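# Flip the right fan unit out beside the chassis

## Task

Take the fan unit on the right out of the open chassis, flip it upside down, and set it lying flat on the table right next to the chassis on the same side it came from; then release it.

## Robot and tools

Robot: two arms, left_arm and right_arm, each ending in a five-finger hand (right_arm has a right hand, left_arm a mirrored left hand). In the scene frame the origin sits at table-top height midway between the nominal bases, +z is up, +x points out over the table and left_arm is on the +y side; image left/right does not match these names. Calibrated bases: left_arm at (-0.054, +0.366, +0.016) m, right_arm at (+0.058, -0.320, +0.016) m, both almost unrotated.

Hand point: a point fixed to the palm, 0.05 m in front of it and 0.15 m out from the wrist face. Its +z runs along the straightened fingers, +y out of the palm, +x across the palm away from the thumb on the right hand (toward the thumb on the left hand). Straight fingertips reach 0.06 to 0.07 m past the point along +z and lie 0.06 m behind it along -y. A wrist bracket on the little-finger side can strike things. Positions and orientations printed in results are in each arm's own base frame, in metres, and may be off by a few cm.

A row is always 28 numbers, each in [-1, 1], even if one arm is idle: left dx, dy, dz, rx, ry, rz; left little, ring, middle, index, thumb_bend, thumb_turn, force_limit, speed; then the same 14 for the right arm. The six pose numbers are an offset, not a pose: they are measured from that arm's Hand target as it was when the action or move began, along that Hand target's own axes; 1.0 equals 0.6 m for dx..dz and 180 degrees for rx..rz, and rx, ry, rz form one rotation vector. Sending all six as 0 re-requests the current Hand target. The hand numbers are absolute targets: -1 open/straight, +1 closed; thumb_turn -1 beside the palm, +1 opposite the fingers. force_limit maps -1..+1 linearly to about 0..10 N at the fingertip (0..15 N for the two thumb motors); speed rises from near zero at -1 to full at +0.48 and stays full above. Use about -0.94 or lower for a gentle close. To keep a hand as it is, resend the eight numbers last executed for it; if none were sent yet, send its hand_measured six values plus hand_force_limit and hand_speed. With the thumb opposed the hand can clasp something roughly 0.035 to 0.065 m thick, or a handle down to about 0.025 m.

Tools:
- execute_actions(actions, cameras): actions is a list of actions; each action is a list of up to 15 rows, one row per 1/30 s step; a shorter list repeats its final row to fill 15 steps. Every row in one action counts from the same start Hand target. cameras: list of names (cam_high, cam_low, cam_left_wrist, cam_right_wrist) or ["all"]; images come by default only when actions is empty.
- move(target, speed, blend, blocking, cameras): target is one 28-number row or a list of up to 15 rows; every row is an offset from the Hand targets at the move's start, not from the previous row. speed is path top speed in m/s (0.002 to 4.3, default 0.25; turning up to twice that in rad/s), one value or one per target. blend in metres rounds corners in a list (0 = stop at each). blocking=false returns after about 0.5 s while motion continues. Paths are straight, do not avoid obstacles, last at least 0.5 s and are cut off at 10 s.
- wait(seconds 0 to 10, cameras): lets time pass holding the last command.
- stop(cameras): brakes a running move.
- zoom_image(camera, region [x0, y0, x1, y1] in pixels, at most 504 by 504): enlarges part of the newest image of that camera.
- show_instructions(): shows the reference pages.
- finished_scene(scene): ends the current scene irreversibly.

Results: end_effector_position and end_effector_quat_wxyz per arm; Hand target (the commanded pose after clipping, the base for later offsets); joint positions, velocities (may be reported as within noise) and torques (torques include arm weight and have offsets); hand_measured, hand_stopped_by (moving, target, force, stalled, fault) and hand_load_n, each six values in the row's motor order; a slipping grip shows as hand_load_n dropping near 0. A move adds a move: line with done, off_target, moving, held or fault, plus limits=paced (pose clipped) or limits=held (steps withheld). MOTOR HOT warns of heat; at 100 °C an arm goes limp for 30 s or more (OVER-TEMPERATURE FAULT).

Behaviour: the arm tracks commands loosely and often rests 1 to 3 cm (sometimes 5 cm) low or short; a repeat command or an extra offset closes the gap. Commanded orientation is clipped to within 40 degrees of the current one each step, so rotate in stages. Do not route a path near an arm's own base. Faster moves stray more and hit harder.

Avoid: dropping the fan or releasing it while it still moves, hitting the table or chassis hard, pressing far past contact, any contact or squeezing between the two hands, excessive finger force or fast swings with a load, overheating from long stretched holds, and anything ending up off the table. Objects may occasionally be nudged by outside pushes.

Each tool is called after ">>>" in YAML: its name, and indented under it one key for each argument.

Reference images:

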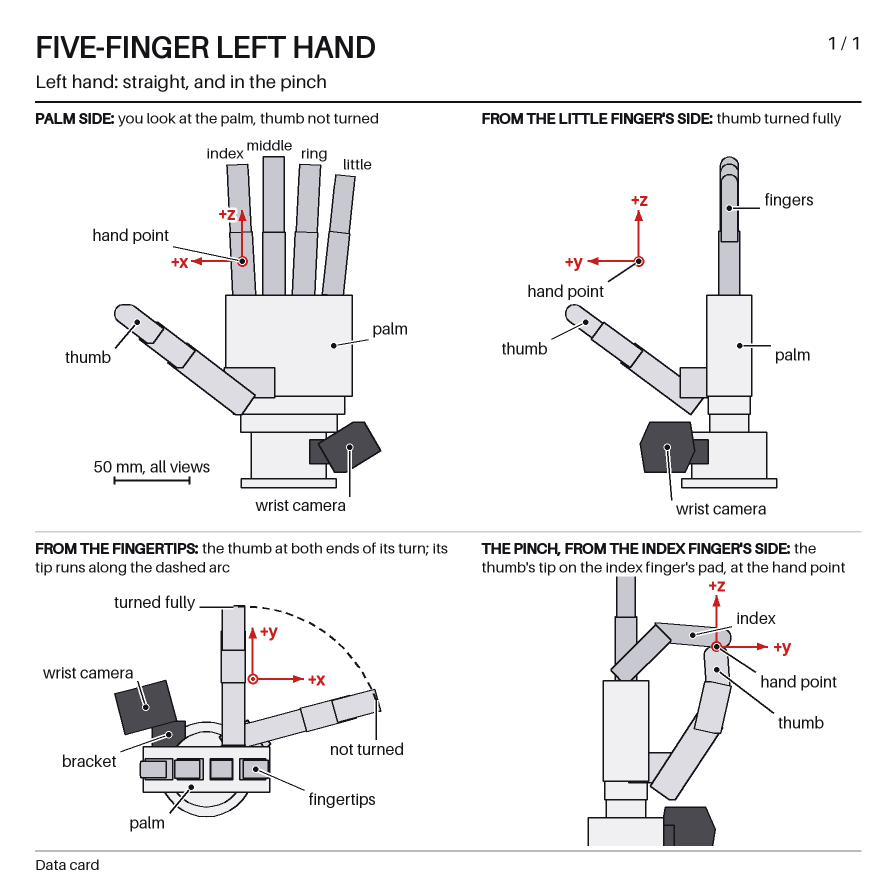

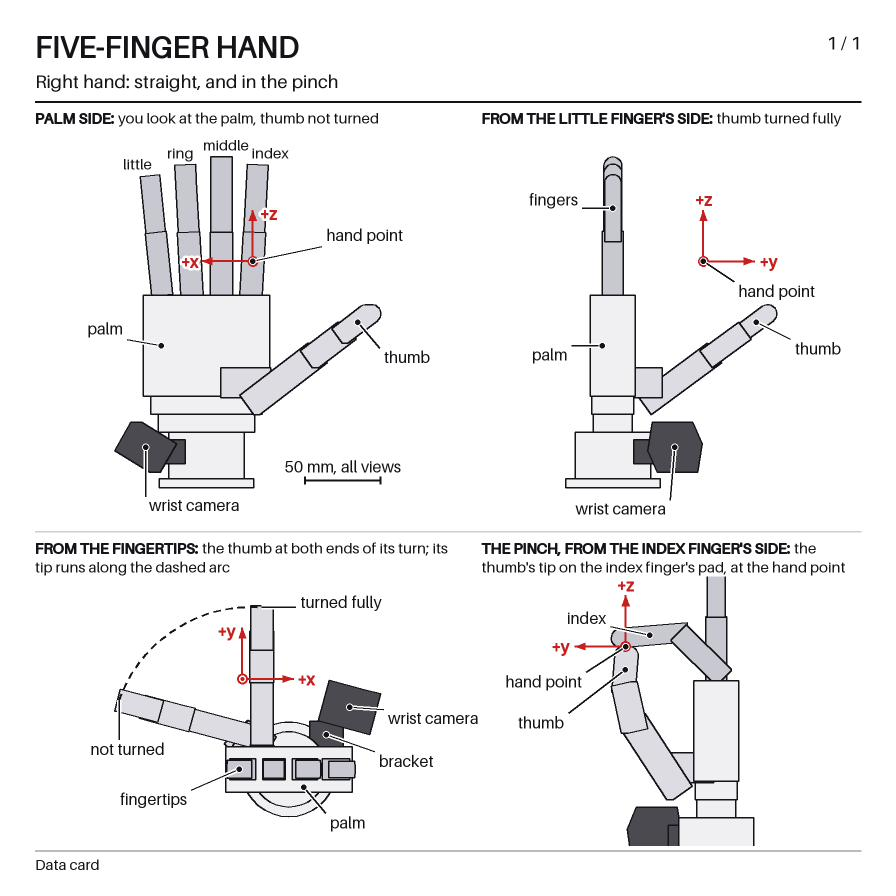

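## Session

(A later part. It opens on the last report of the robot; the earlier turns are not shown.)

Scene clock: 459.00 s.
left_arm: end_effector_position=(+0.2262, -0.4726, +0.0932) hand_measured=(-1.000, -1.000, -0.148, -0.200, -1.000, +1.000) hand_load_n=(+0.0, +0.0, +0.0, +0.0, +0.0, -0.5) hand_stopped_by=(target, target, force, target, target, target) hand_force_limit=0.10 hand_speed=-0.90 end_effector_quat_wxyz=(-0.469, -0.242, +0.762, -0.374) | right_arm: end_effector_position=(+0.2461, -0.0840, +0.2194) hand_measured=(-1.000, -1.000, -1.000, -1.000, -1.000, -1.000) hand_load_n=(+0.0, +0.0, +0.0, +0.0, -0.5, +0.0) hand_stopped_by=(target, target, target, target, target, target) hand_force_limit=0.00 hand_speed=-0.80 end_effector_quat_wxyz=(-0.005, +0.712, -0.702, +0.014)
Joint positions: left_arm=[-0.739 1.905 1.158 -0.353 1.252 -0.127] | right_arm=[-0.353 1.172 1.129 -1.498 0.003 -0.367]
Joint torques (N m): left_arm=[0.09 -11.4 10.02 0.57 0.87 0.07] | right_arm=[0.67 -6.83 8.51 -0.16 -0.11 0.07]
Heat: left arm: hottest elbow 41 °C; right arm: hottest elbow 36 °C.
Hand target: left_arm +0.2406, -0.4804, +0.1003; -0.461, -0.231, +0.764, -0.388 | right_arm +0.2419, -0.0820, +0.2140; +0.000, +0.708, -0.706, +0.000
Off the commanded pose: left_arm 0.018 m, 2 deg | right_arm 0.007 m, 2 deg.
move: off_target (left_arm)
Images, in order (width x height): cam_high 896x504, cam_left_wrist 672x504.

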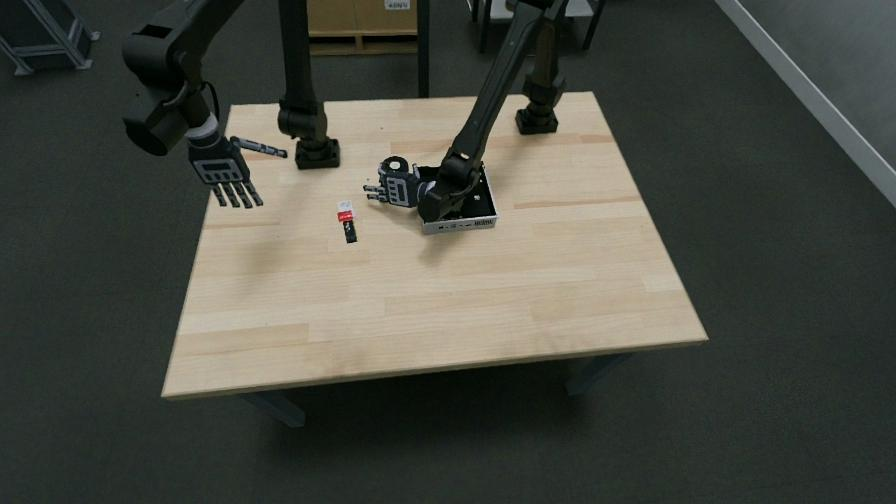

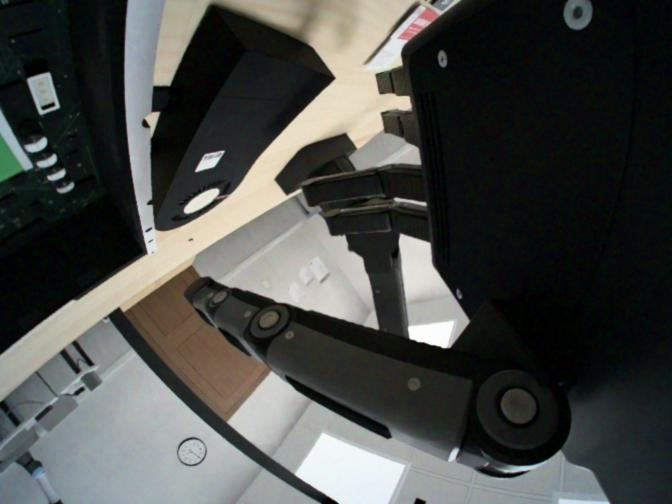

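>>> move:
  target:
    - [0.1104, -0.0476, -0.0344, 0, 0, 0, -1, -1, -0.4, -0.4, -1, 1, 0, -0.5, 0, 0, 0, 0, 0, 0, -1, -1, -1, -1, -1, -1, 0, -0.8]
    - [0.1675, 0.0483, 0.0163, 0, -0.2015, 0.2793, -1, -1, -0.4, -0.4, -1, 1, 0, -0.5, 0, 0, 0, 0, 0, 0, -1, -1, -1, -1, -1, -1, 0, -0.8]
  speed: 0.2
  cameras: ["cam_left_wrist", "cam_high", "cam_right_wrist"]

>>> zoom_image:
  camera: "cam_high"
  region: [340, 110, 500, 250]

Scene clock: 478.43 s.
left_arm: end_effector_position=(+0.1669, -0.4654, +0.1647) hand_measured=(-1.000, -1.000, -0.400, -0.400, -1.000, +1.000) hand_load_n=(+0.0, +0.0, +0.0, +0.0, +0.0, +0.0) hand_stopped_by=(target, target, target, target, target, target) hand_force_limit=0.00 hand_speed=-0.50 end_effector_quat_wxyz=(-0.014, -0.009, +0.897, -0.442) | right_arm: end_effector_position=(+0.2461, -0.0840, +0.2194) hand_measured=(-1.000, -1.000, -1.000, -1.000, -1.000, -1.000) hand_load_n=(+0.0, +0.0, +0.0, -0.5, +0.0, +0.0) hand_stopped_by=(target, target, target, target, target, target) hand_force_limit=0.00 hand_speed=-0.80 end_effector_quat_wxyz=(-0.005, +0.712, -0.702, +0.014)
Joint positions: left_arm=[-1.042 1.311 0.95 -0.371 0.427 0.315] | right_arm=[-0.353 1.172 1.129 -1.498 0.003 -0.367]
Joint torques (N m): left_arm=[-1.26 -8.12 9.55 1.94 0.14 0.1] | right_arm=[0.56 -6.48 8.53 -0.24 -0.14 0.04]
Heat: left arm: hottest elbow 41 °C; right arm: hottest elbow 36 °C.
Hand target: left_arm +0.1678, -0.4705, +0.1754; -0.003, +0.004, +0.890, -0.456 | right_arm +0.2419, -0.0820, +0.2140; +0.000, +0.708, -0.706, +0.000
Off the commanded pose: left_arm 0.012 m, 3 deg | right_arm 0.007 m, 2 deg.
move: off_target (left_arm)
Images, in order (width x height): cam_high 896x504, cam_left_wrist 672x504, cam_right_wrist 672x504.

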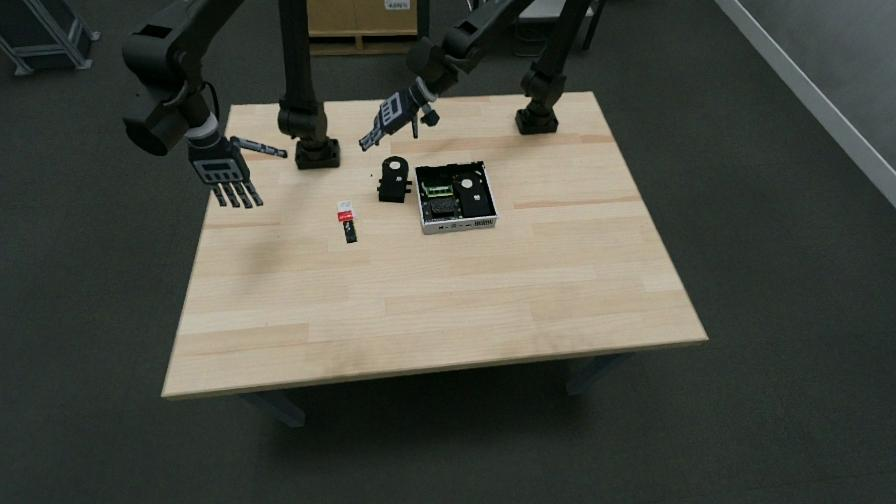

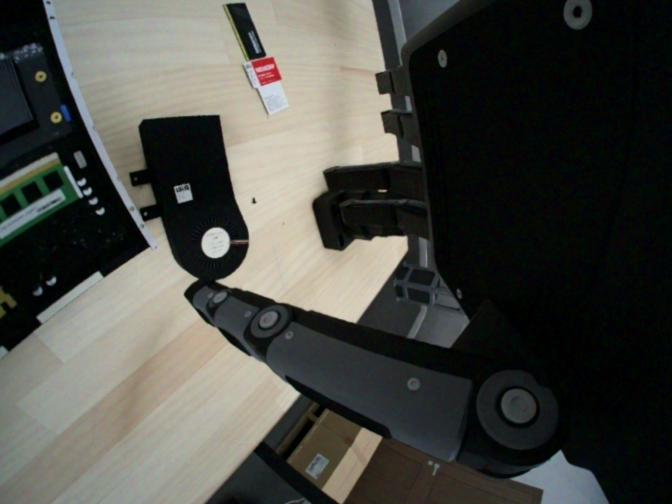

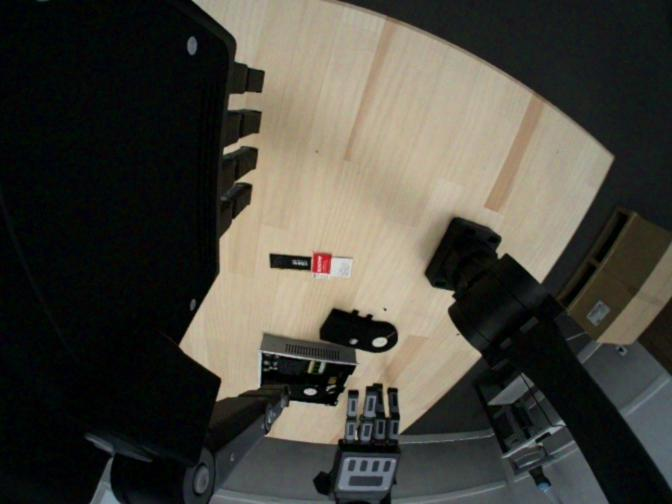

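Scaled by 3.150 from the camera's 896x504 image, which has a finer 1280x720 frame.

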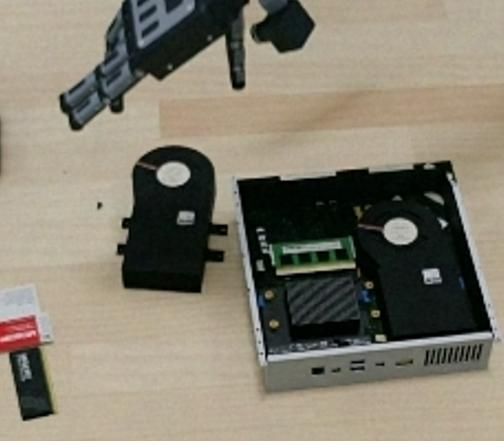

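>>> move:
  target: [0, 0.1176, 0.0848, 0, 0.0451, 0.0325, -1, -1, -0.4, -0.4, -1, 1, 0, -0.5, 0, 0, 0, 0, 0, 0, -1, -1, -1, -1, -1, -1, 0, -0.8]
  speed: 0.15
  cameras: ["cam_left_wrist", "cam_high"]

>>> zoom_image:
  camera: "cam_high"
  region: [340, 110, 500, 250]

Scene clock: 503.30 s.
left_arm: end_effector_position=(+0.1579, -0.4653, +0.0810) hand_measured=(-1.000, -1.000, -0.400, -0.400, -1.000, +1.000) hand_load_n=(+0.0, +0.0, +0.0, +0.0, +0.0, +0.0) hand_stopped_by=(target, target, target, target, target, target) hand_force_limit=0.00 hand_speed=-0.50 end_effector_quat_wxyz=(-0.055, +0.075, +0.892, -0.442) | right_arm: end_effector_position=(+0.2461, -0.0840, +0.2194) hand_measured=(-1.000, -1.000, -1.000, -1.000, -1.000, -1.000) hand_load_n=(+0.0, +0.0, +0.0, +0.0, +0.0, +0.0) hand_stopped_by=(target, target, target, target, target, target) hand_force_limit=0.00 hand_speed=-0.80 end_effector_quat_wxyz=(-0.005, +0.712, -0.702, +0.014)
Joint positions: left_arm=[-1.025 1.464 0.863 -0.203 0.577 0.475] | right_arm=[-0.353 1.172 1.129 -1.498 0.003 -0.367]
Joint torques (N m): left_arm=[0.32 -8.23 8.85 1.84 0.43 0.07] | right_arm=[0.32 -7.36 8.54 -0.16 -0.15 0.05]
Heat: left arm: hottest elbow 40 °C; right arm: hottest elbow 36 °C.
Hand target: left_arm +0.1676, -0.4706, +0.0883; -0.043, +0.082, +0.886, -0.454 | right_arm +0.2419, -0.0820, +0.2140; +0.000, +0.708, -0.706, +0.000
Off the commanded pose: left_arm 0.013 m, 2 deg | right_arm 0.007 m, 2 deg.
move: off_target (left_arm)
Images, in order (width x height): cam_high 896x504, cam_left_wrist 672x504.

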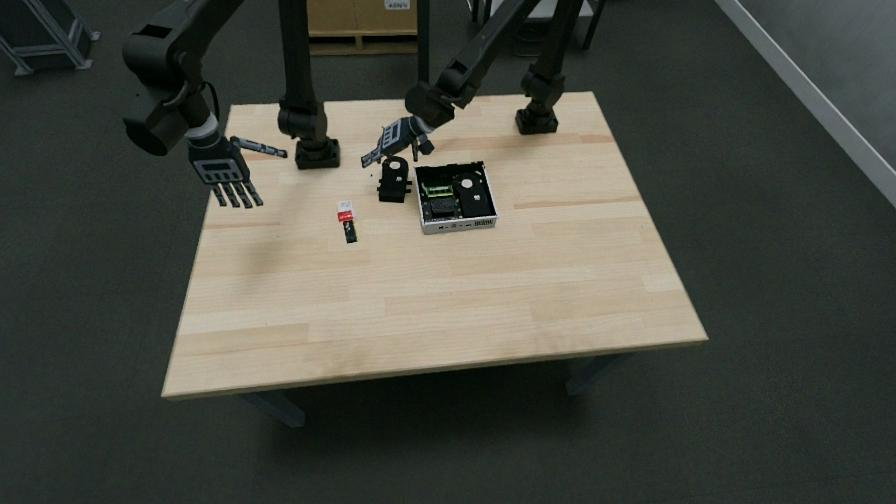

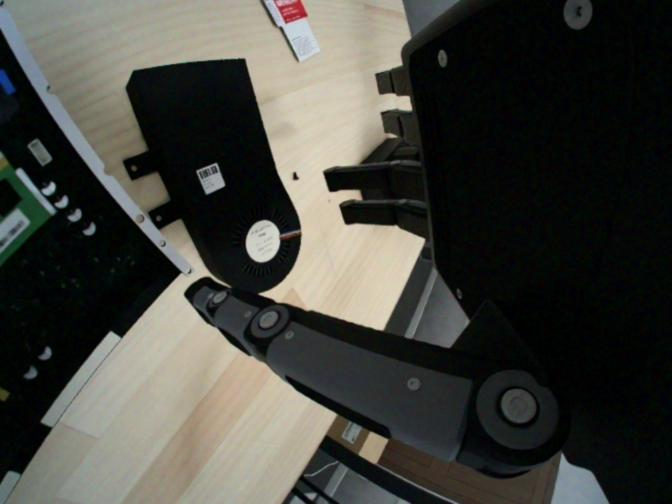

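Scaled by 3.150 from the camera's 896x504 image, which has a finer 1280x720 frame.

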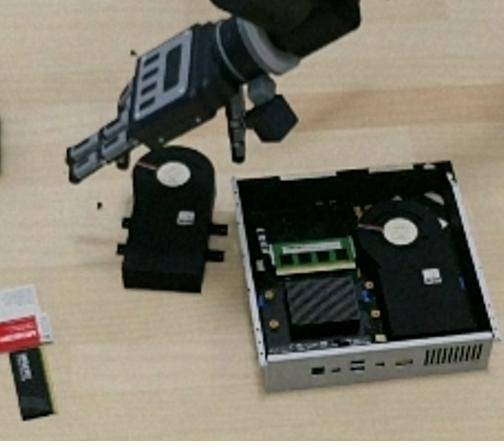

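>>> move:
  target: [0.0167, 0.0309, 0.0285, 0, 0, 0, -1, -1, -0.4, -0.4, -1, 1, 0, -0.5, 0, 0, 0, 0, 0, 0, -1, -1, -1, -1, -1, -1, 0, -0.8]
  speed: 0.1
  cameras: ["cam_left_wrist"]

>>> zoom_image:
  camera: "cam_left_wrist"
  region: [140, 130, 400, 320]

Scene clock: 531.57 s.
left_arm: end_effector_position=(+0.1593, -0.4643, +0.0607) hand_measured=(-1.000, -1.000, -0.400, -0.400, -1.000, +1.000) hand_load_n=(+0.0, +0.0, +0.0, +0.0, +0.0, +0.0) hand_stopped_by=(target, target, target, target, target, target) hand_force_limit=0.00 hand_speed=-0.50 end_effector_quat_wxyz=(-0.045, +0.076, +0.890, -0.448) | right_arm: end_effector_position=(+0.2461, -0.0840, +0.2194) hand_measured=(-1.000, -1.000, -1.000, -1.000, -1.000, -1.000) hand_load_n=(+0.0, +0.0, +0.0, +0.0, +0.0, +0.0) hand_stopped_by=(target, target, target, target, target, target) hand_force_limit=0.00 hand_speed=-0.80 end_effector_quat_wxyz=(-0.005, +0.712, -0.702, +0.014)
Joint positions: left_arm=[-1.026 1.49 0.82 -0.113 0.566 0.475] | right_arm=[-0.353 1.172 1.129 -1.498 0.003 -0.367]
Joint torques (N m): left_arm=[-1.73 -7.77 8.27 1.84 0.24 -0.08] | right_arm=[0.26 -7.41 8.62 -0.21 -0.15 0.07]
Heat: left arm: hottest elbow 41 °C; right arm: hottest elbow 36 °C.
Hand target: left_arm +0.1572, -0.4717, +0.0633; -0.043, +0.082, +0.886, -0.454 | right_arm +0.2419, -0.0820, +0.2140; +0.000, +0.708, -0.706, +0.000
Off the commanded pose: left_arm 0.008 m, 1 deg | right_arm 0.007 m, 2 deg.
move: done
Images, in order (width x height): cam_left_wrist 672x504.

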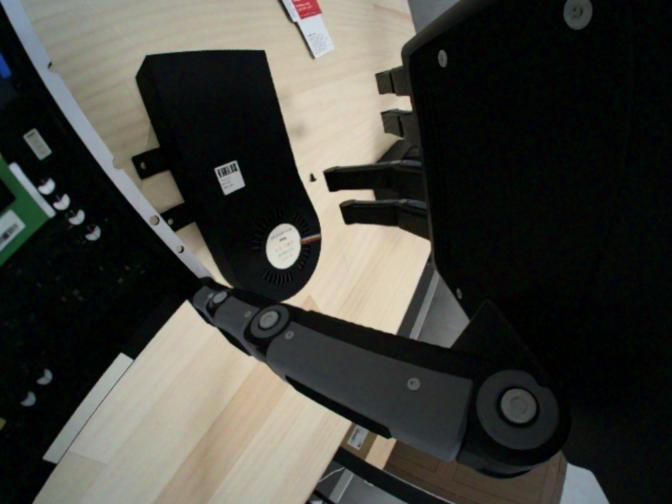

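Scaled by 1.938 from the camera's 672x504 image, which has a finer 960x720 frame.

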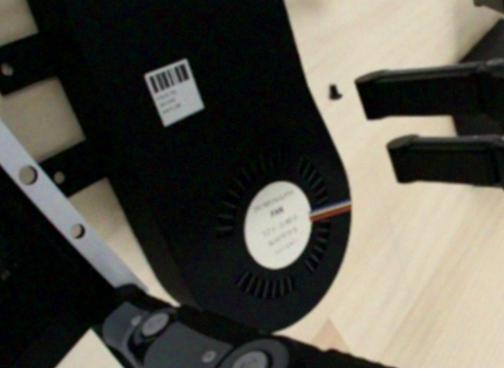

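>>> move:
  target: [0.022, 0.0039, 0.009, 0, 0, 0, -1, -1, -0.38, -0.38, -1, 1, 0, -0.5, 0, 0, 0, 0, 0, 0, -1, -1, -1, -1, -1, -1, 0, -0.8]
  speed: 0.1
  cameras: ["cam_left_wrist"]

>>> zoom_image:
  camera: "cam_left_wrist"
  region: [140, 130, 400, 320]

Scene clock: 539.03 s.
left_arm: end_effector_position=(+0.1568, -0.4667, +0.0587) hand_measured=(-1.000, -1.000, -0.380, -0.380, -1.000, +1.000) hand_load_n=(+0.0, +0.0, +0.0, +0.0, +0.5, -2.0) hand_stopped_by=(target, target, target, target, target, target) hand_force_limit=0.00 hand_speed=-0.50 end_effector_quat_wxyz=(-0.034, +0.079, +0.889, -0.451) | right_arm: end_effector_position=(+0.2461, -0.0840, +0.2194) hand_measured=(-1.000, -1.000, -1.000, -1.000, -1.000, -1.000) hand_load_n=(+0.0, +0.0, +0.0, +0.0, +0.0, +0.0) hand_stopped_by=(target, target, target, target, target, target) hand_force_limit=0.00 hand_speed=-0.80 end_effector_quat_wxyz=(-0.005, +0.712, -0.702, +0.014)
Joint positions: left_arm=[-1.041 1.486 0.807 -0.082 0.541 0.471] | right_arm=[-0.353 1.172 1.129 -1.498 0.003 -0.367]
Joint torques (N m): left_arm=[-2.96 -7.82 7.27 1.91 0.4 -0.24] | right_arm=[0.44 -6.83 8.5 -0.4 -0.09 0.03]
Heat: left arm: hottest elbow 40 °C; right arm: hottest elbow 36 °C.
Hand target: left_arm +0.1437, -0.4722, +0.0583; -0.043, +0.082, +0.886, -0.454 | right_arm +0.2419, -0.0820, +0.2140; +0.000, +0.708, -0.706, +0.000
Off the commanded pose: left_arm 0.014 m, 1 deg | right_arm 0.007 m, 2 deg.
move: off_target (left_arm)
Images, in order (width x height): cam_left_wrist 672x504.

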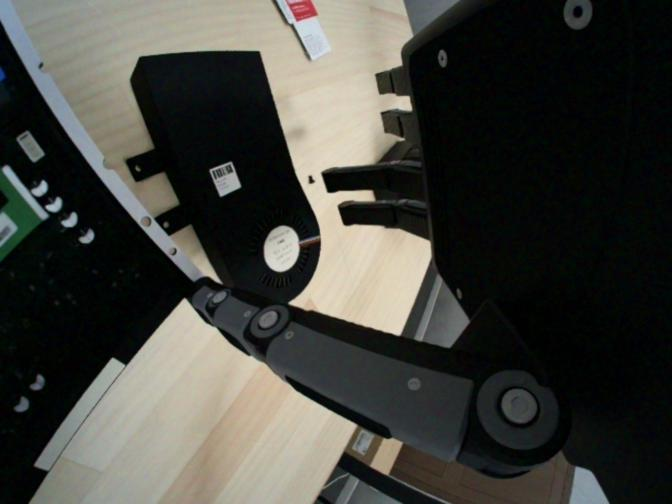

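Scaled by 1.938 from the camera's 672x504 image, which has a finer 960x720 frame.

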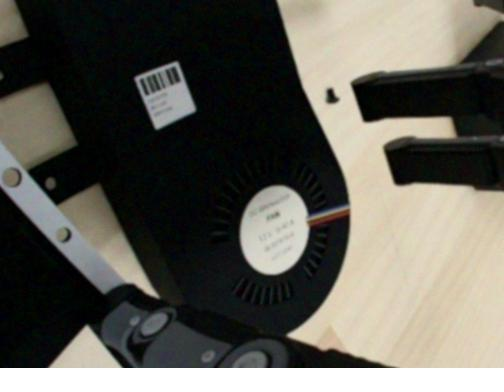

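>>> move:
  target: [-0.0693, -0.029, -0.0224, 0, 0, 0, -1, -1, -0.3, -0.3, -1, 1, 0, -0.5, 0, 0, 0, 0, 0, 0, -1, -1, -1, -1, -1, -1, 0, -0.8]
  speed: 0.1
  cameras: ["cam_left_wrist", "cam_high"]

>>> zoom_image:
  camera: "cam_left_wrist"
  region: [140, 130, 400, 320]

>>> zoom_image:
  camera: "cam_high"
  region: [360, 140, 460, 220]

Scene clock: 585.07 s.
left_arm: end_effector_position=(+0.1724, -0.4655, +0.0678) hand_measured=(-1.000, -1.000, -0.300, -0.300, -1.000, +1.000) hand_load_n=(+0.0, +0.0, +0.0, +0.0, +0.0, +0.0) hand_stopped_by=(target, target, target, target, target, target) hand_force_limit=0.00 hand_speed=-0.50 end_effector_quat_wxyz=(-0.053, +0.073, +0.892, -0.444) | right_arm: end_effector_position=(+0.2461, -0.0840, +0.2194) hand_measured=(-1.000, -1.000, -1.000, -1.000, -1.000, -1.000) hand_load_n=(+0.0, +0.0, +0.0, +0.0, +0.0, +0.0) hand_stopped_by=(target, target, target, target, target, target) hand_force_limit=0.00 hand_speed=-0.80 end_effector_quat_wxyz=(-0.005, +0.712, -0.702, +0.014)
Joint positions: left_arm=[-0.997 1.504 0.865 -0.172 0.594 0.494] | right_arm=[-0.353 1.172 1.129 -1.498 0.003 -0.367]
Joint torques (N m): left_arm=[-0.15 -7.36 11.3 0.94 0.44 0.09] | right_arm=[0.32 -7.3 8.75 -0.27 -0.12 0.07]
Heat: left arm: hottest elbow 39 °C; right arm: hottest elbow 36 °C.
Hand target: left_arm +0.1847, -0.4792, +0.0802; -0.043, +0.082, +0.886, -0.454 | right_arm +0.2419, -0.0820, +0.2140; +0.000, +0.708, -0.706, +0.000
Off the commanded pose: left_arm 0.022 m, 2 deg | right_arm 0.007 m, 2 deg.
move: off_target (left_arm)
Images, in order (width x height): cam_high 896x504, cam_left_wrist 672x504.

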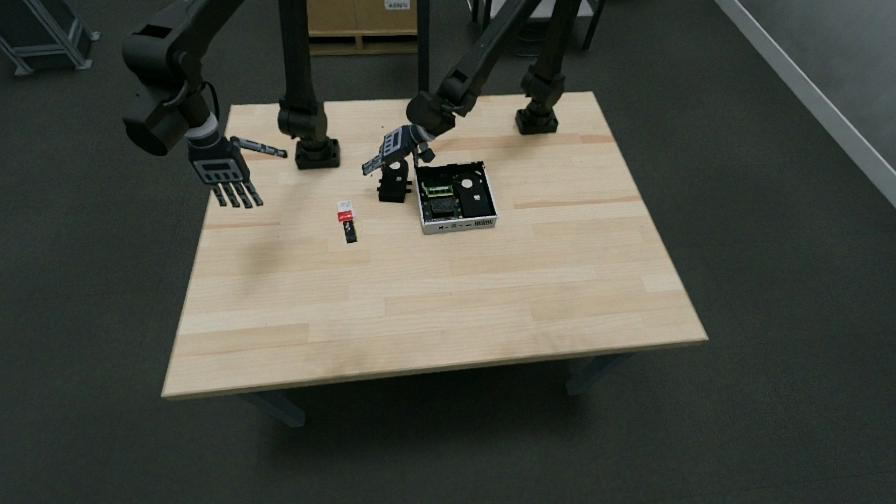

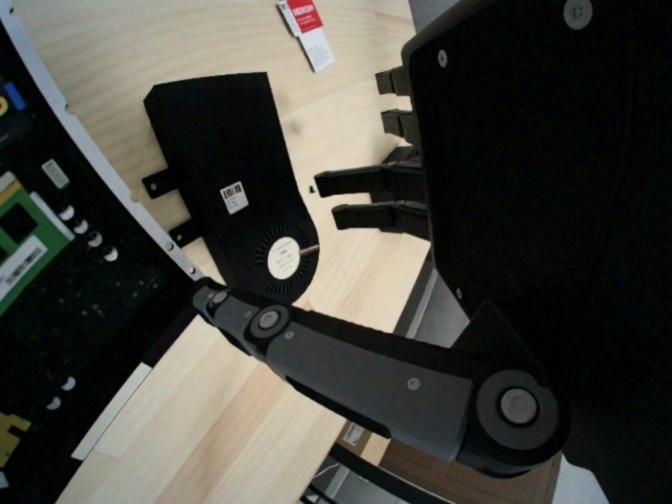

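Scaled by 1.938 from the camera's 672x504 image, which has a finer 960x720 frame.

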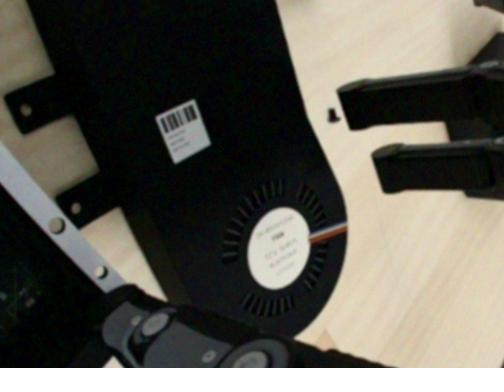

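Scaled by 5.040 from the camera's 896x504 image, which has a finer 1280x720 frame.

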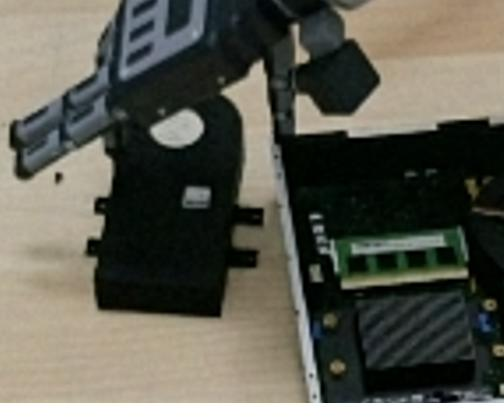

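>>> wait:
  seconds: 0
  cameras: ["cam_left_wrist", "cam_high"]

Scene clock: 611.80 s.
left_arm: end_effector_position=(+0.1724, -0.4655, +0.0678) hand_measured=(-1.000, -1.000, -0.300, -0.300, -1.000, +1.000) hand_load_n=(+0.0, +0.0, +0.0, +0.0, +0.0, +0.0) hand_stopped_by=(target, target, target, target, target, target) hand_force_limit=0.00 hand_speed=-0.50 end_effector_quat_wxyz=(-0.053, +0.073, +0.892, -0.444) | right_arm: end_effector_position=(+0.2461, -0.0840, +0.2194) hand_measured=(-1.000, -1.000, -1.000, -1.000, -1.000, -1.000) hand_load_n=(+0.0, +0.0, +0.0, +0.0, +0.0, +0.0) hand_stopped_by=(target, target, target, target, target, target) hand_force_limit=0.00 hand_speed=-0.80 end_effector_quat_wxyz=(-0.005, +0.712, -0.702, +0.014)
Joint positions: left_arm=[-0.997 1.504 0.865 -0.172 0.594 0.495] | right_arm=[-0.353 1.172 1.129 -1.498 0.003 -0.367]
Joint torques (N m): left_arm=[-0.21 -7.77 11.3 1.03 0.44 0.09] | right_arm=[0.91 -6.95 8.58 -0.21 -0.11 0.05]
Heat: left arm: hottest elbow 39 °C; right arm: hottest elbow 36 °C.
Hand target: left_arm +0.1848, -0.4792, +0.0802; -0.043, +0.082, +0.886, -0.454 | right_arm +0.2419, -0.0820, +0.2140; +0.000, +0.708, -0.706, +0.000
Off the commanded pose: left_arm 0.022 m, 2 deg | right_arm 0.007 m, 2 deg.
Images, in order (width x height): cam_high 896x504, cam_left_wrist 672x504.

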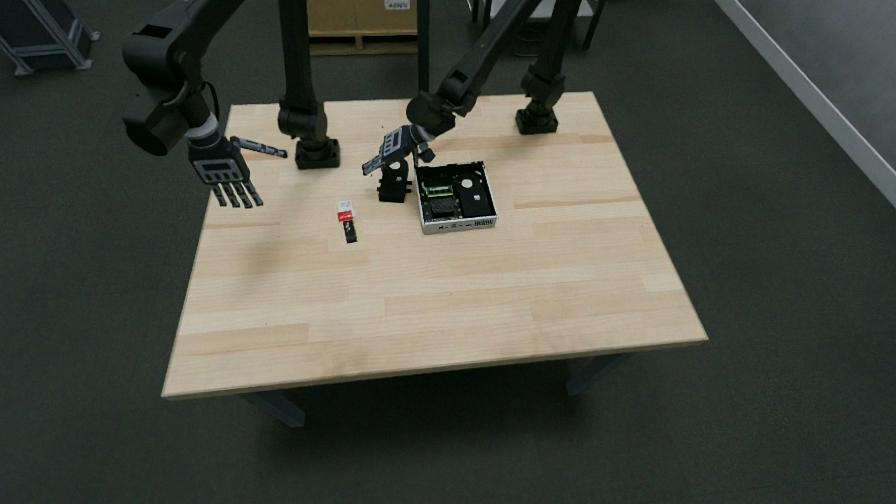

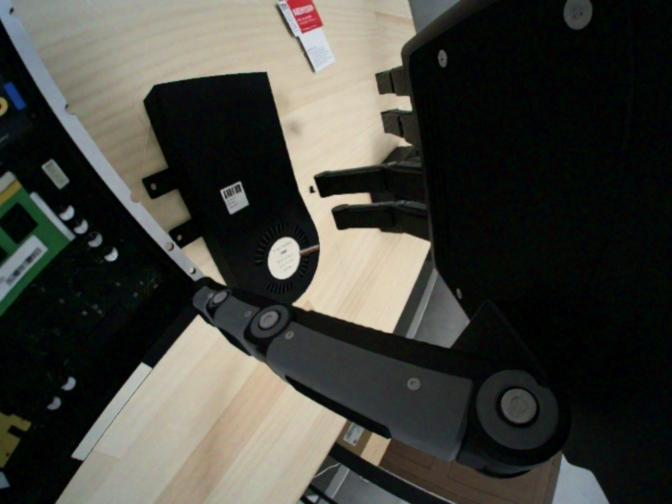

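>>> move:
  target: [0, 0.03, 0.0217, 0,0,0, -1,-1,-0.3,-0.3,-1,1,0,-0.5, 0,0,0,0,0,0,-1,-1,-1,-1,-1,-1,0,-0.8]
  speed: 0.08
  cameras: ["cam_left_wrist"]

Scene clock: 620.43 s.
left_arm: end_effector_position=(+0.1751, -0.4706, +0.0602) hand_measured=(-1.000, -1.000, -0.300, -0.300, -1.000, +1.000) hand_load_n=(+0.0, +0.0, +0.0, +0.0, +0.0, +2.5) hand_stopped_by=(target, target, target, target, target, target) hand_force_limit=0.00 hand_speed=-0.50 end_effector_quat_wxyz=(-0.052, +0.075, +0.889, -0.448) | right_arm: end_effector_position=(+0.2461, -0.0840, +0.2194) hand_measured=(-1.000, -1.000, -1.000, -1.000, -1.000, -1.000) hand_load_n=(+0.0, +0.0, +0.0, +0.0, +0.0, +0.0) hand_stopped_by=(target, target, target, target, target, target) hand_force_limit=0.00 hand_speed=-0.80 end_effector_quat_wxyz=(-0.005, +0.712, -0.702, +0.014)
Joint positions: left_arm=[-0.996 1.53 0.865 -0.136 0.598 0.495] | right_arm=[-0.353 1.172 1.129 -1.498 0.003 -0.367]
Joint torques (N m): left_arm=[-0.26 -6.95 9.11 2.03 0.26 0.09] | right_arm=[0.5 -6.95 8.55 -0.08 -0.1 0.06]
Heat: left arm: hottest elbow 39 °C; right arm: hottest elbow 36 °C.
Hand target: left_arm +0.1846, -0.4793, +0.0581; -0.043, +0.082, +0.886, -0.454 | right_arm +0.2419, -0.0820, +0.2140; +0.000, +0.708, -0.706, +0.000
Off the commanded pose: left_arm 0.013 m, 2 deg | right_arm 0.007 m, 2 deg.
move: off_target (left_arm)
Images, in order (width x height): cam_left_wrist 672x504.

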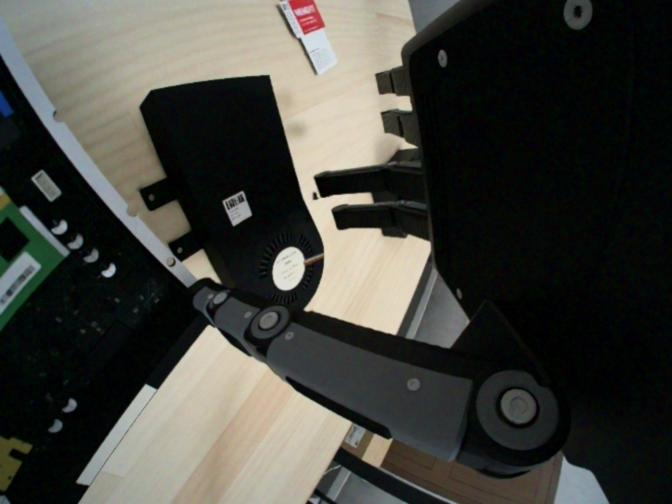

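>>> zoom_image:
  camera: "cam_left_wrist"
  region: [120, 180, 360, 360]

>>> zoom_image:
  camera: "cam_high"
  region: [340, 110, 520, 245]

Scaled by 2.100 from the camera's 672x504 image, which has a finer 960x720 frame.

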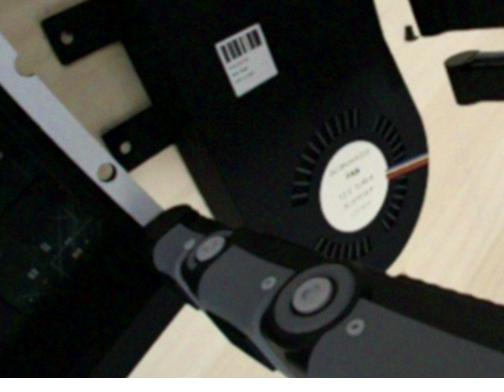

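This scene's latest camera images include none from cam_high. They are from: cam_left_wrist. cam_high's image comes with the result of a call that names it in "cameras".

>>> move:
  target:
    - [0, -0.027, -0.0195, 0,0,0, -1,-1,-0.3,-0.3,-1,1,0,-0.5, 0,0,0,0,0,0,-1,-1,-1,-1,-1,-1,0,-0.8]
    - [-0.072, -0.027, -0.0195, 0,0,0, -1,-1,-0.3,-0.3,-1,1,0,-0.5, 0,0,0,0,0,0,-1,-1,-1,-1,-1,-1,0,-0.8]
  speed: 0.12
  cameras: ["cam_left_wrist", "cam_high"]

Scene clock: 639.77 s.
left_arm: end_effector_position=(+0.2149, -0.4736, +0.0644) hand_measured=(-1.000, -1.000, -0.300, -0.300, -1.000, +1.000) hand_load_n=(+0.0, +0.0, +0.0, +0.0, +0.0, +0.0) hand_stopped_by=(target, target, target, target, target, target) hand_force_limit=0.00 hand_speed=-0.50 end_effector_quat_wxyz=(-0.054, +0.071, +0.892, -0.443) | right_arm: end_effector_position=(+0.2461, -0.0840, +0.2194) hand_measured=(-1.000, -1.000, -1.000, -1.000, -1.000, -1.000) hand_load_n=(+0.0, +0.0, +0.0, -0.5, +0.0, +0.0) hand_stopped_by=(target, target, target, target, target, target) hand_force_limit=0.00 hand_speed=-0.80 end_effector_quat_wxyz=(-0.005, +0.712, -0.702, +0.014)
Joint positions: left_arm=[-0.927 1.585 0.957 -0.219 0.64 0.553] | right_arm=[-0.353 1.172 1.129 -1.498 0.003 -0.367]
Joint torques (N m): left_arm=[-0.38 -8.94 11.34 0.96 0.48 0.06] | right_arm=[0.62 -7.06 8.42 -0.14 -0.11 0.03]
Heat: left arm: hottest elbow 39 °C; right arm: hottest elbow 36 °C.
Hand target: left_arm +0.2273, -0.4872, +0.0780; -0.043, +0.082, +0.886, -0.454 | right_arm +0.2419, -0.0820, +0.2140; +0.000, +0.708, -0.706, +0.000
Off the commanded pose: left_arm 0.023 m, 2 deg | right_arm 0.007 m, 2 deg.
move: off_target (left_arm)
Images, in order (width x height): cam_high 896x504, cam_left_wrist 672x504.

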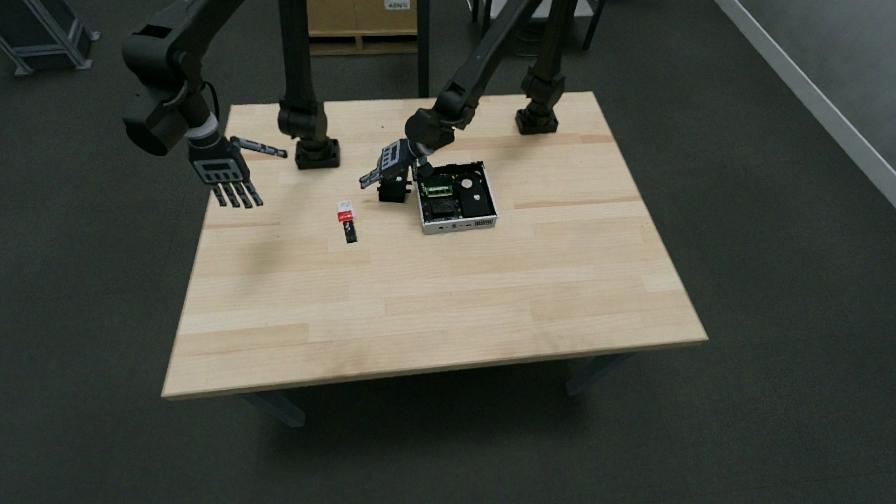

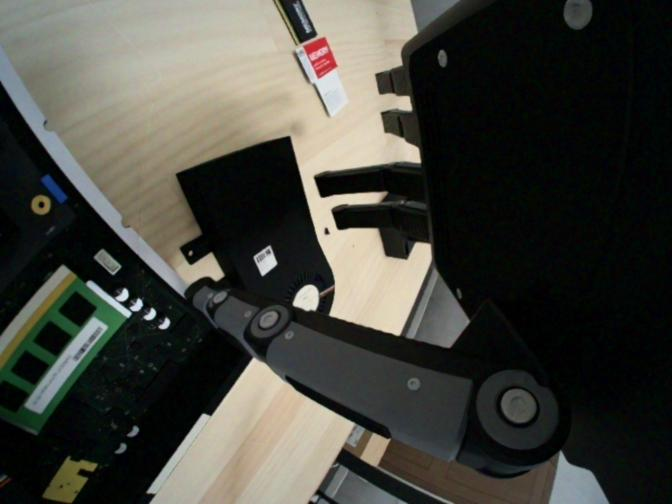

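>>> move:
  target: [0, 0.0365, 0.0263, 0,0,0, -1,-1,-0.3,-0.3,-1,1,0,-0.5, 0,0,0,0,0,0,-1,-1,-1,-1,-1,-1,0,-0.8]
  speed: 0.08
  cameras: ["cam_left_wrist"]

Scene clock: 650.83 s.
left_arm: end_effector_position=(+0.2192, -0.4802, +0.0467) hand_measured=(-1.000, -1.000, -0.300, -0.300, -1.000, +1.000) hand_load_n=(+0.0, +0.0, +0.0, +0.0, -0.5, +0.0) hand_stopped_by=(target, target, target, target, target, target) hand_force_limit=0.00 hand_speed=-0.50 end_effector_quat_wxyz=(-0.054, +0.073, +0.890, -0.446) | right_arm: end_effector_position=(+0.2461, -0.0840, +0.2194) hand_measured=(-1.000, -1.000, -1.000, -1.000, -1.000, -1.000) hand_load_n=(+0.0, -0.5, +0.0, +0.0, +0.0, +0.0) hand_stopped_by=(target, target, target, target, target, target) hand_force_limit=0.00 hand_speed=-0.80 end_effector_quat_wxyz=(-0.005, +0.712, -0.702, +0.014)
Joint positions: left_arm=[-0.927 1.633 0.957 -0.166 0.644 0.554] | right_arm=[-0.353 1.172 1.129 -1.498 0.003 -0.367]
Joint torques (N m): left_arm=[-0.38 -9.64 8.77 1.7 0.32 0.09] | right_arm=[0.09 -6.07 8.58 -0.18 -0.11 0.07]
Heat: left arm: hottest elbow 41 °C; right arm: hottest elbow 36 °C.
Hand target: left_arm +0.2272, -0.4872, +0.0511; -0.043, +0.082, +0.886, -0.454 | right_arm +0.2419, -0.0820, +0.2140; +0.000, +0.708, -0.706, +0.000
Off the commanded pose: left_arm 0.011 m, 2 deg | right_arm 0.007 m, 2 deg.
move: off_target (left_arm)
Images, in order (width x height): cam_left_wrist 672x504.

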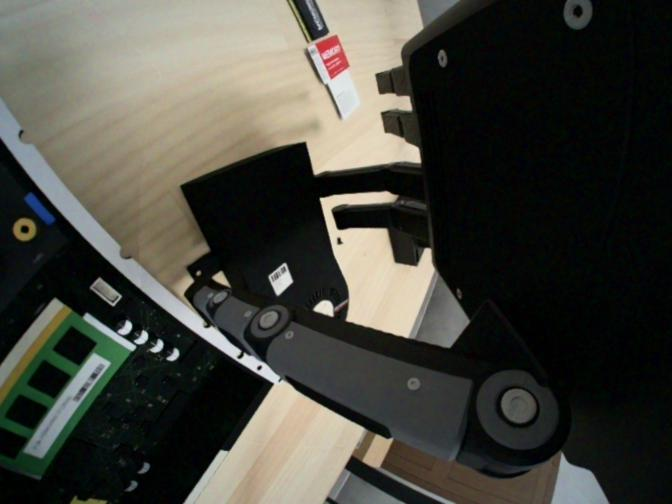

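>>> move:
  target:
    - [0, 0.0108, 0.0078, 0,0,0, -1,-1,-0.3,-0.3,-1,1,0,-0.5, 0,0,0,0,0,0,-1,-1,-1,-1,-1,-1,0,-0.8]
    - [0, 0.0108, 0.0078, 0,0,0, -1,-1,0,0,-1,1,-0.4,-0.9, 0,0,0,0,0,0,-1,-1,-1,-1,-1,-1,0,-0.8]
  speed: 0.08
  cameras: ["cam_left_wrist"]

Scene clock: 658.47 s.
left_arm: end_effector_position=(+0.2218, -0.4837, +0.0444) hand_measured=(-1.000, -1.000, +0.000, +0.000, -1.000, +1.000) hand_load_n=(-0.5, +0.0, +0.5, +0.5, +0.0, +0.0) hand_stopped_by=(target, target, target, target, target, target) hand_force_limit=-0.40 hand_speed=-0.90 end_effector_quat_wxyz=(-0.050, +0.075, +0.888, -0.451) | right_arm: end_effector_position=(+0.2461, -0.0840, +0.2194) hand_measured=(-1.000, -1.000, -1.000, -1.000, -1.000, -1.000) hand_load_n=(+0.0, +0.0, +0.0, +0.0, +0.0, +0.0) hand_stopped_by=(target, target, target, target, target, target) hand_force_limit=0.00 hand_speed=-0.80 end_effector_quat_wxyz=(-0.005, +0.712, -0.702, +0.014)
Joint positions: left_arm=[-0.927 1.643 0.957 -0.142 0.644 0.554] | right_arm=[-0.353 1.172 1.129 -1.498 0.003 -0.367]
Joint torques (N m): left_arm=[-0.38 -9.11 8.1 1.65 0.32 0.08] | right_arm=[0.44 -6.83 8.62 -0.16 -0.12 0.04]
Heat: left arm: hottest elbow 41 °C; right arm: hottest elbow 36 °C.
Hand target: left_arm +0.2272, -0.4872, +0.0431; -0.043, +0.082, +0.886, -0.454 | right_arm +0.2419, -0.0820, +0.2140; +0.000, +0.708, -0.706, +0.000
Off the commanded pose: left_arm 0.007 m, 1 deg | right_arm 0.007 m, 2 deg.
move: done
Images, in order (width x height): cam_left_wrist 672x504.

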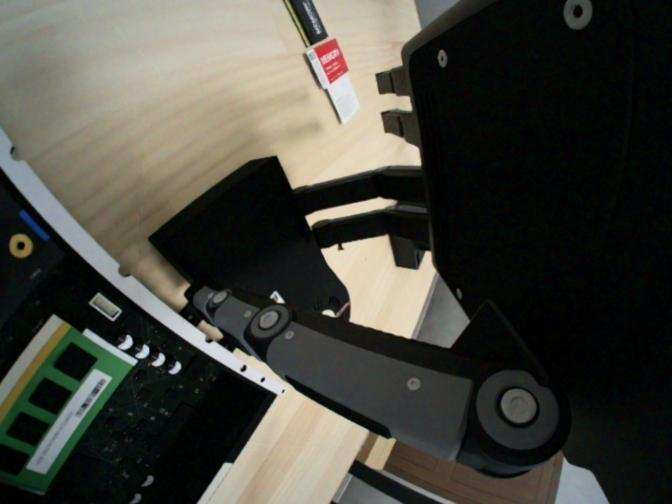

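>>> move:
  target:
    - [0, 0, 0, 0,0,0, -1,-1,-0.3,-0.3,-1,1,0,-0.5, 0,0,0,0,0,0,-1,-1,-1,-1,-1,-1,0,-0.8]
    - [0, -0.054, -0.039, 0,0,0, -1,-1,-0.3,-0.3,-1,1,0,-0.5, 0,0,0,0,0,0,-1,-1,-1,-1,-1,-1,0,-0.8]
  speed: 0.12
  cameras: ["cam_left_wrist"]

>>> zoom_image:
  camera: "cam_left_wrist"
  region: [120, 130, 400, 380]

Scene clock: 667.13 s.
left_arm: end_effector_position=(+0.2133, -0.4722, +0.0594) hand_measured=(-1.000, -1.000, -0.300, -0.300, -1.000, +1.000) hand_load_n=(+0.0, +0.0, +0.0, +0.0, +0.0, +0.0) hand_stopped_by=(target, target, target, target, target, target) hand_force_limit=0.00 hand_speed=-0.50 end_effector_quat_wxyz=(-0.061, +0.070, +0.895, -0.437) | right_arm: end_effector_position=(+0.2461, -0.0840, +0.2194) hand_measured=(-1.000, -1.000, -1.000, -1.000, -1.000, -1.000) hand_load_n=(+0.0, +0.0, +0.0, +0.0, +0.0, +0.0) hand_stopped_by=(target, target, target, target, target, target) hand_force_limit=0.00 hand_speed=-0.80 end_effector_quat_wxyz=(-0.005, +0.712, -0.702, +0.014)
Joint positions: left_arm=[-0.927 1.597 0.961 -0.234 0.644 0.556] | right_arm=[-0.353 1.172 1.129 -1.498 0.003 -0.367]
Joint torques (N m): left_arm=[-0.38 -10.46 11.33 0.95 0.33 0.07] | right_arm=[0.67 -6.89 8.7 -0.08 -0.1 0.06]
Heat: left arm: hottest elbow 41 °C; right arm: hottest elbow 36 °C.
Hand target: left_arm +0.2272, -0.4871, +0.0829; -0.043, +0.082, +0.886, -0.454 | right_arm +0.2419, -0.0820, +0.2140; +0.000, +0.708, -0.706, +0.000
Off the commanded pose: left_arm 0.031 m, 3 deg | right_arm 0.007 m, 2 deg.
move: off_target (left_arm)
Images, in order (width x height): cam_left_wrist 672x504.

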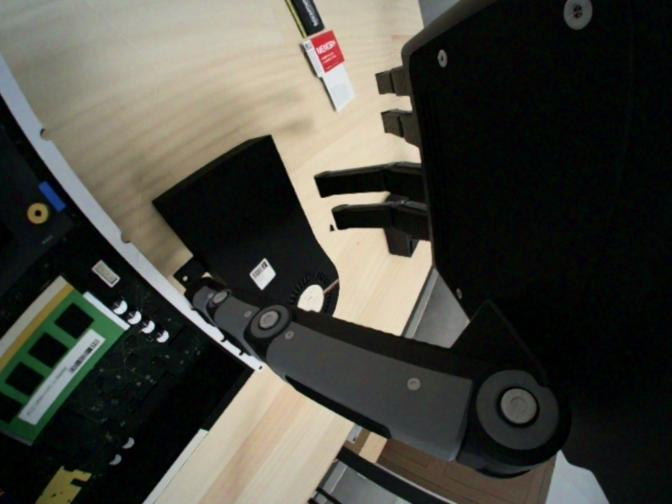

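Scaled by 1.800 from the camera's 672x504 image, which has a finer 960x720 frame.

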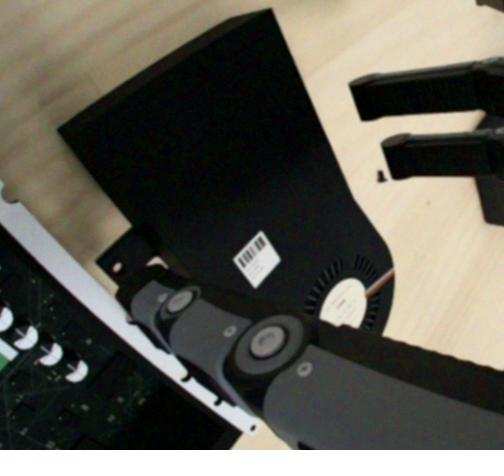

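>>> move:
  target:
    - [0.02, 0.051, 0.037, 0,0,0, -1,-1,-0.6,-0.6,-1,1,0,-0.5, 0,0,0,0,0,0,-1,-1,-1,-1,-1,-1,0,-0.8]
    - [0.02, 0.010, 0.0938, 0,0,0, -1,-1,-0.6,-0.6,-1,1,0,-0.5, 0,0,0,0,0,0,-1,-1,-1,-1,-1,-1,0,-0.8]
  speed: 0.08
  cameras: ["cam_left_wrist", "cam_high"]

>>> zoom_image:
  camera: "cam_high"
  region: [340, 110, 520, 245]

Scene clock: 682.57 s.
left_arm: end_effector_position=(+0.1999, -0.5039, +0.0302) hand_measured=(-1.000, -1.000, -0.600, -0.600, -1.000, +1.000) hand_load_n=(+0.0, +0.0, +0.0, +0.0, +0.0, +0.0) hand_stopped_by=(target, target, target, target, target, target) hand_force_limit=0.00 hand_speed=-0.50 end_effector_quat_wxyz=(-0.052, +0.078, +0.895, -0.437) | right_arm: end_effector_position=(+0.2461, -0.0840, +0.2194) hand_measured=(-1.000, -1.000, -1.000, -1.000, -1.000, -1.000) hand_load_n=(+0.0, +0.0, +0.0, +0.0, +0.0, +0.0) hand_stopped_by=(target, target, target, target, target, target) hand_force_limit=0.00 hand_speed=-0.80 end_effector_quat_wxyz=(-0.005, +0.712, -0.702, +0.014)
Joint positions: left_arm=[-0.996 1.682 0.973 -0.12 0.59 0.514] | right_arm=[-0.353 1.172 1.129 -1.498 0.003 -0.367]
Joint torques (N m): left_arm=[-1.49 -9.58 11.06 1.77 0.27 -0.14] | right_arm=[0.67 -6.48 8.55 -0.23 -0.09 0.06]
Heat: left arm: hottest elbow 41 °C; right arm: hottest elbow 36 °C.
Hand target: left_arm +0.2076, -0.5264, +0.0453; -0.043, +0.082, +0.886, -0.454 | right_arm +0.2419, -0.0820, +0.2140; +0.000, +0.708, -0.706, +0.000
Off the commanded pose: left_arm 0.028 m, 2 deg | right_arm 0.007 m, 2 deg.
move: off_target (left_arm)
Images, in order (width x height): cam_high 896x504, cam_left_wrist 672x504.

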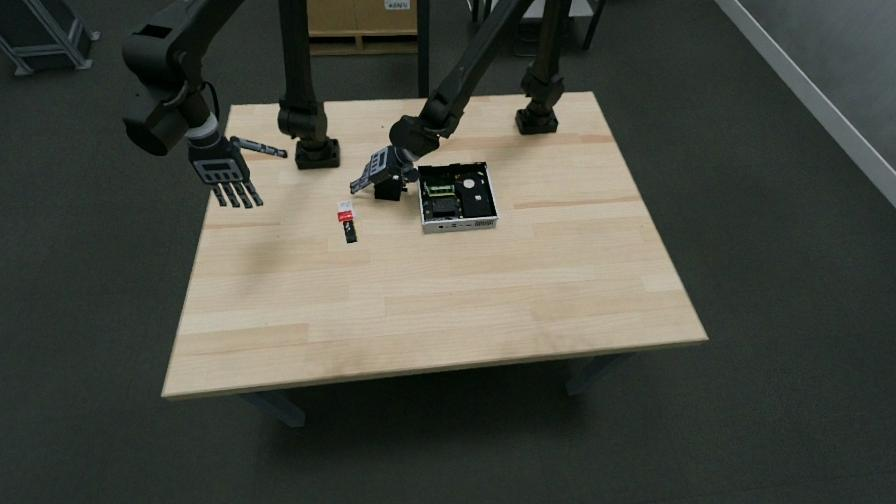

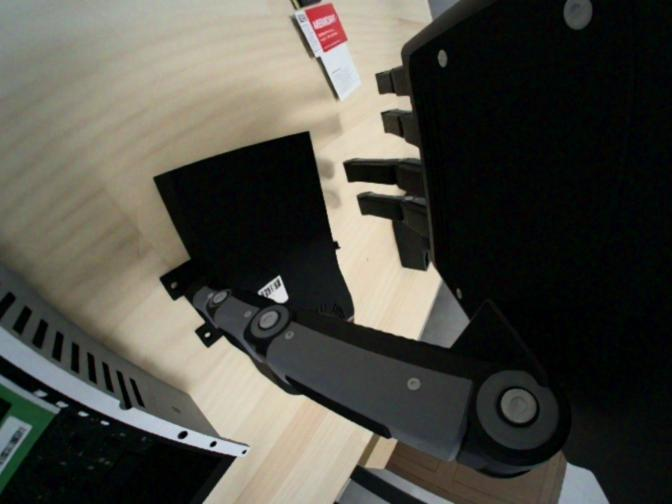

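Scaled by 2.800 from the camera's 896x504 image, which has a finer 1280x720 frame.

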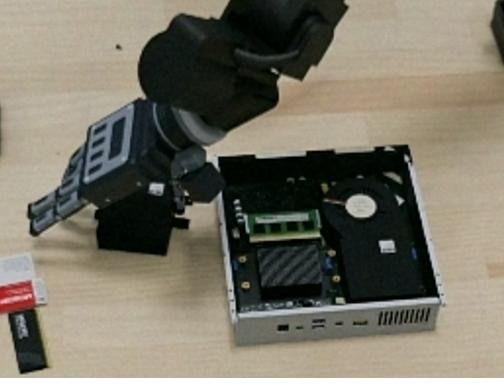

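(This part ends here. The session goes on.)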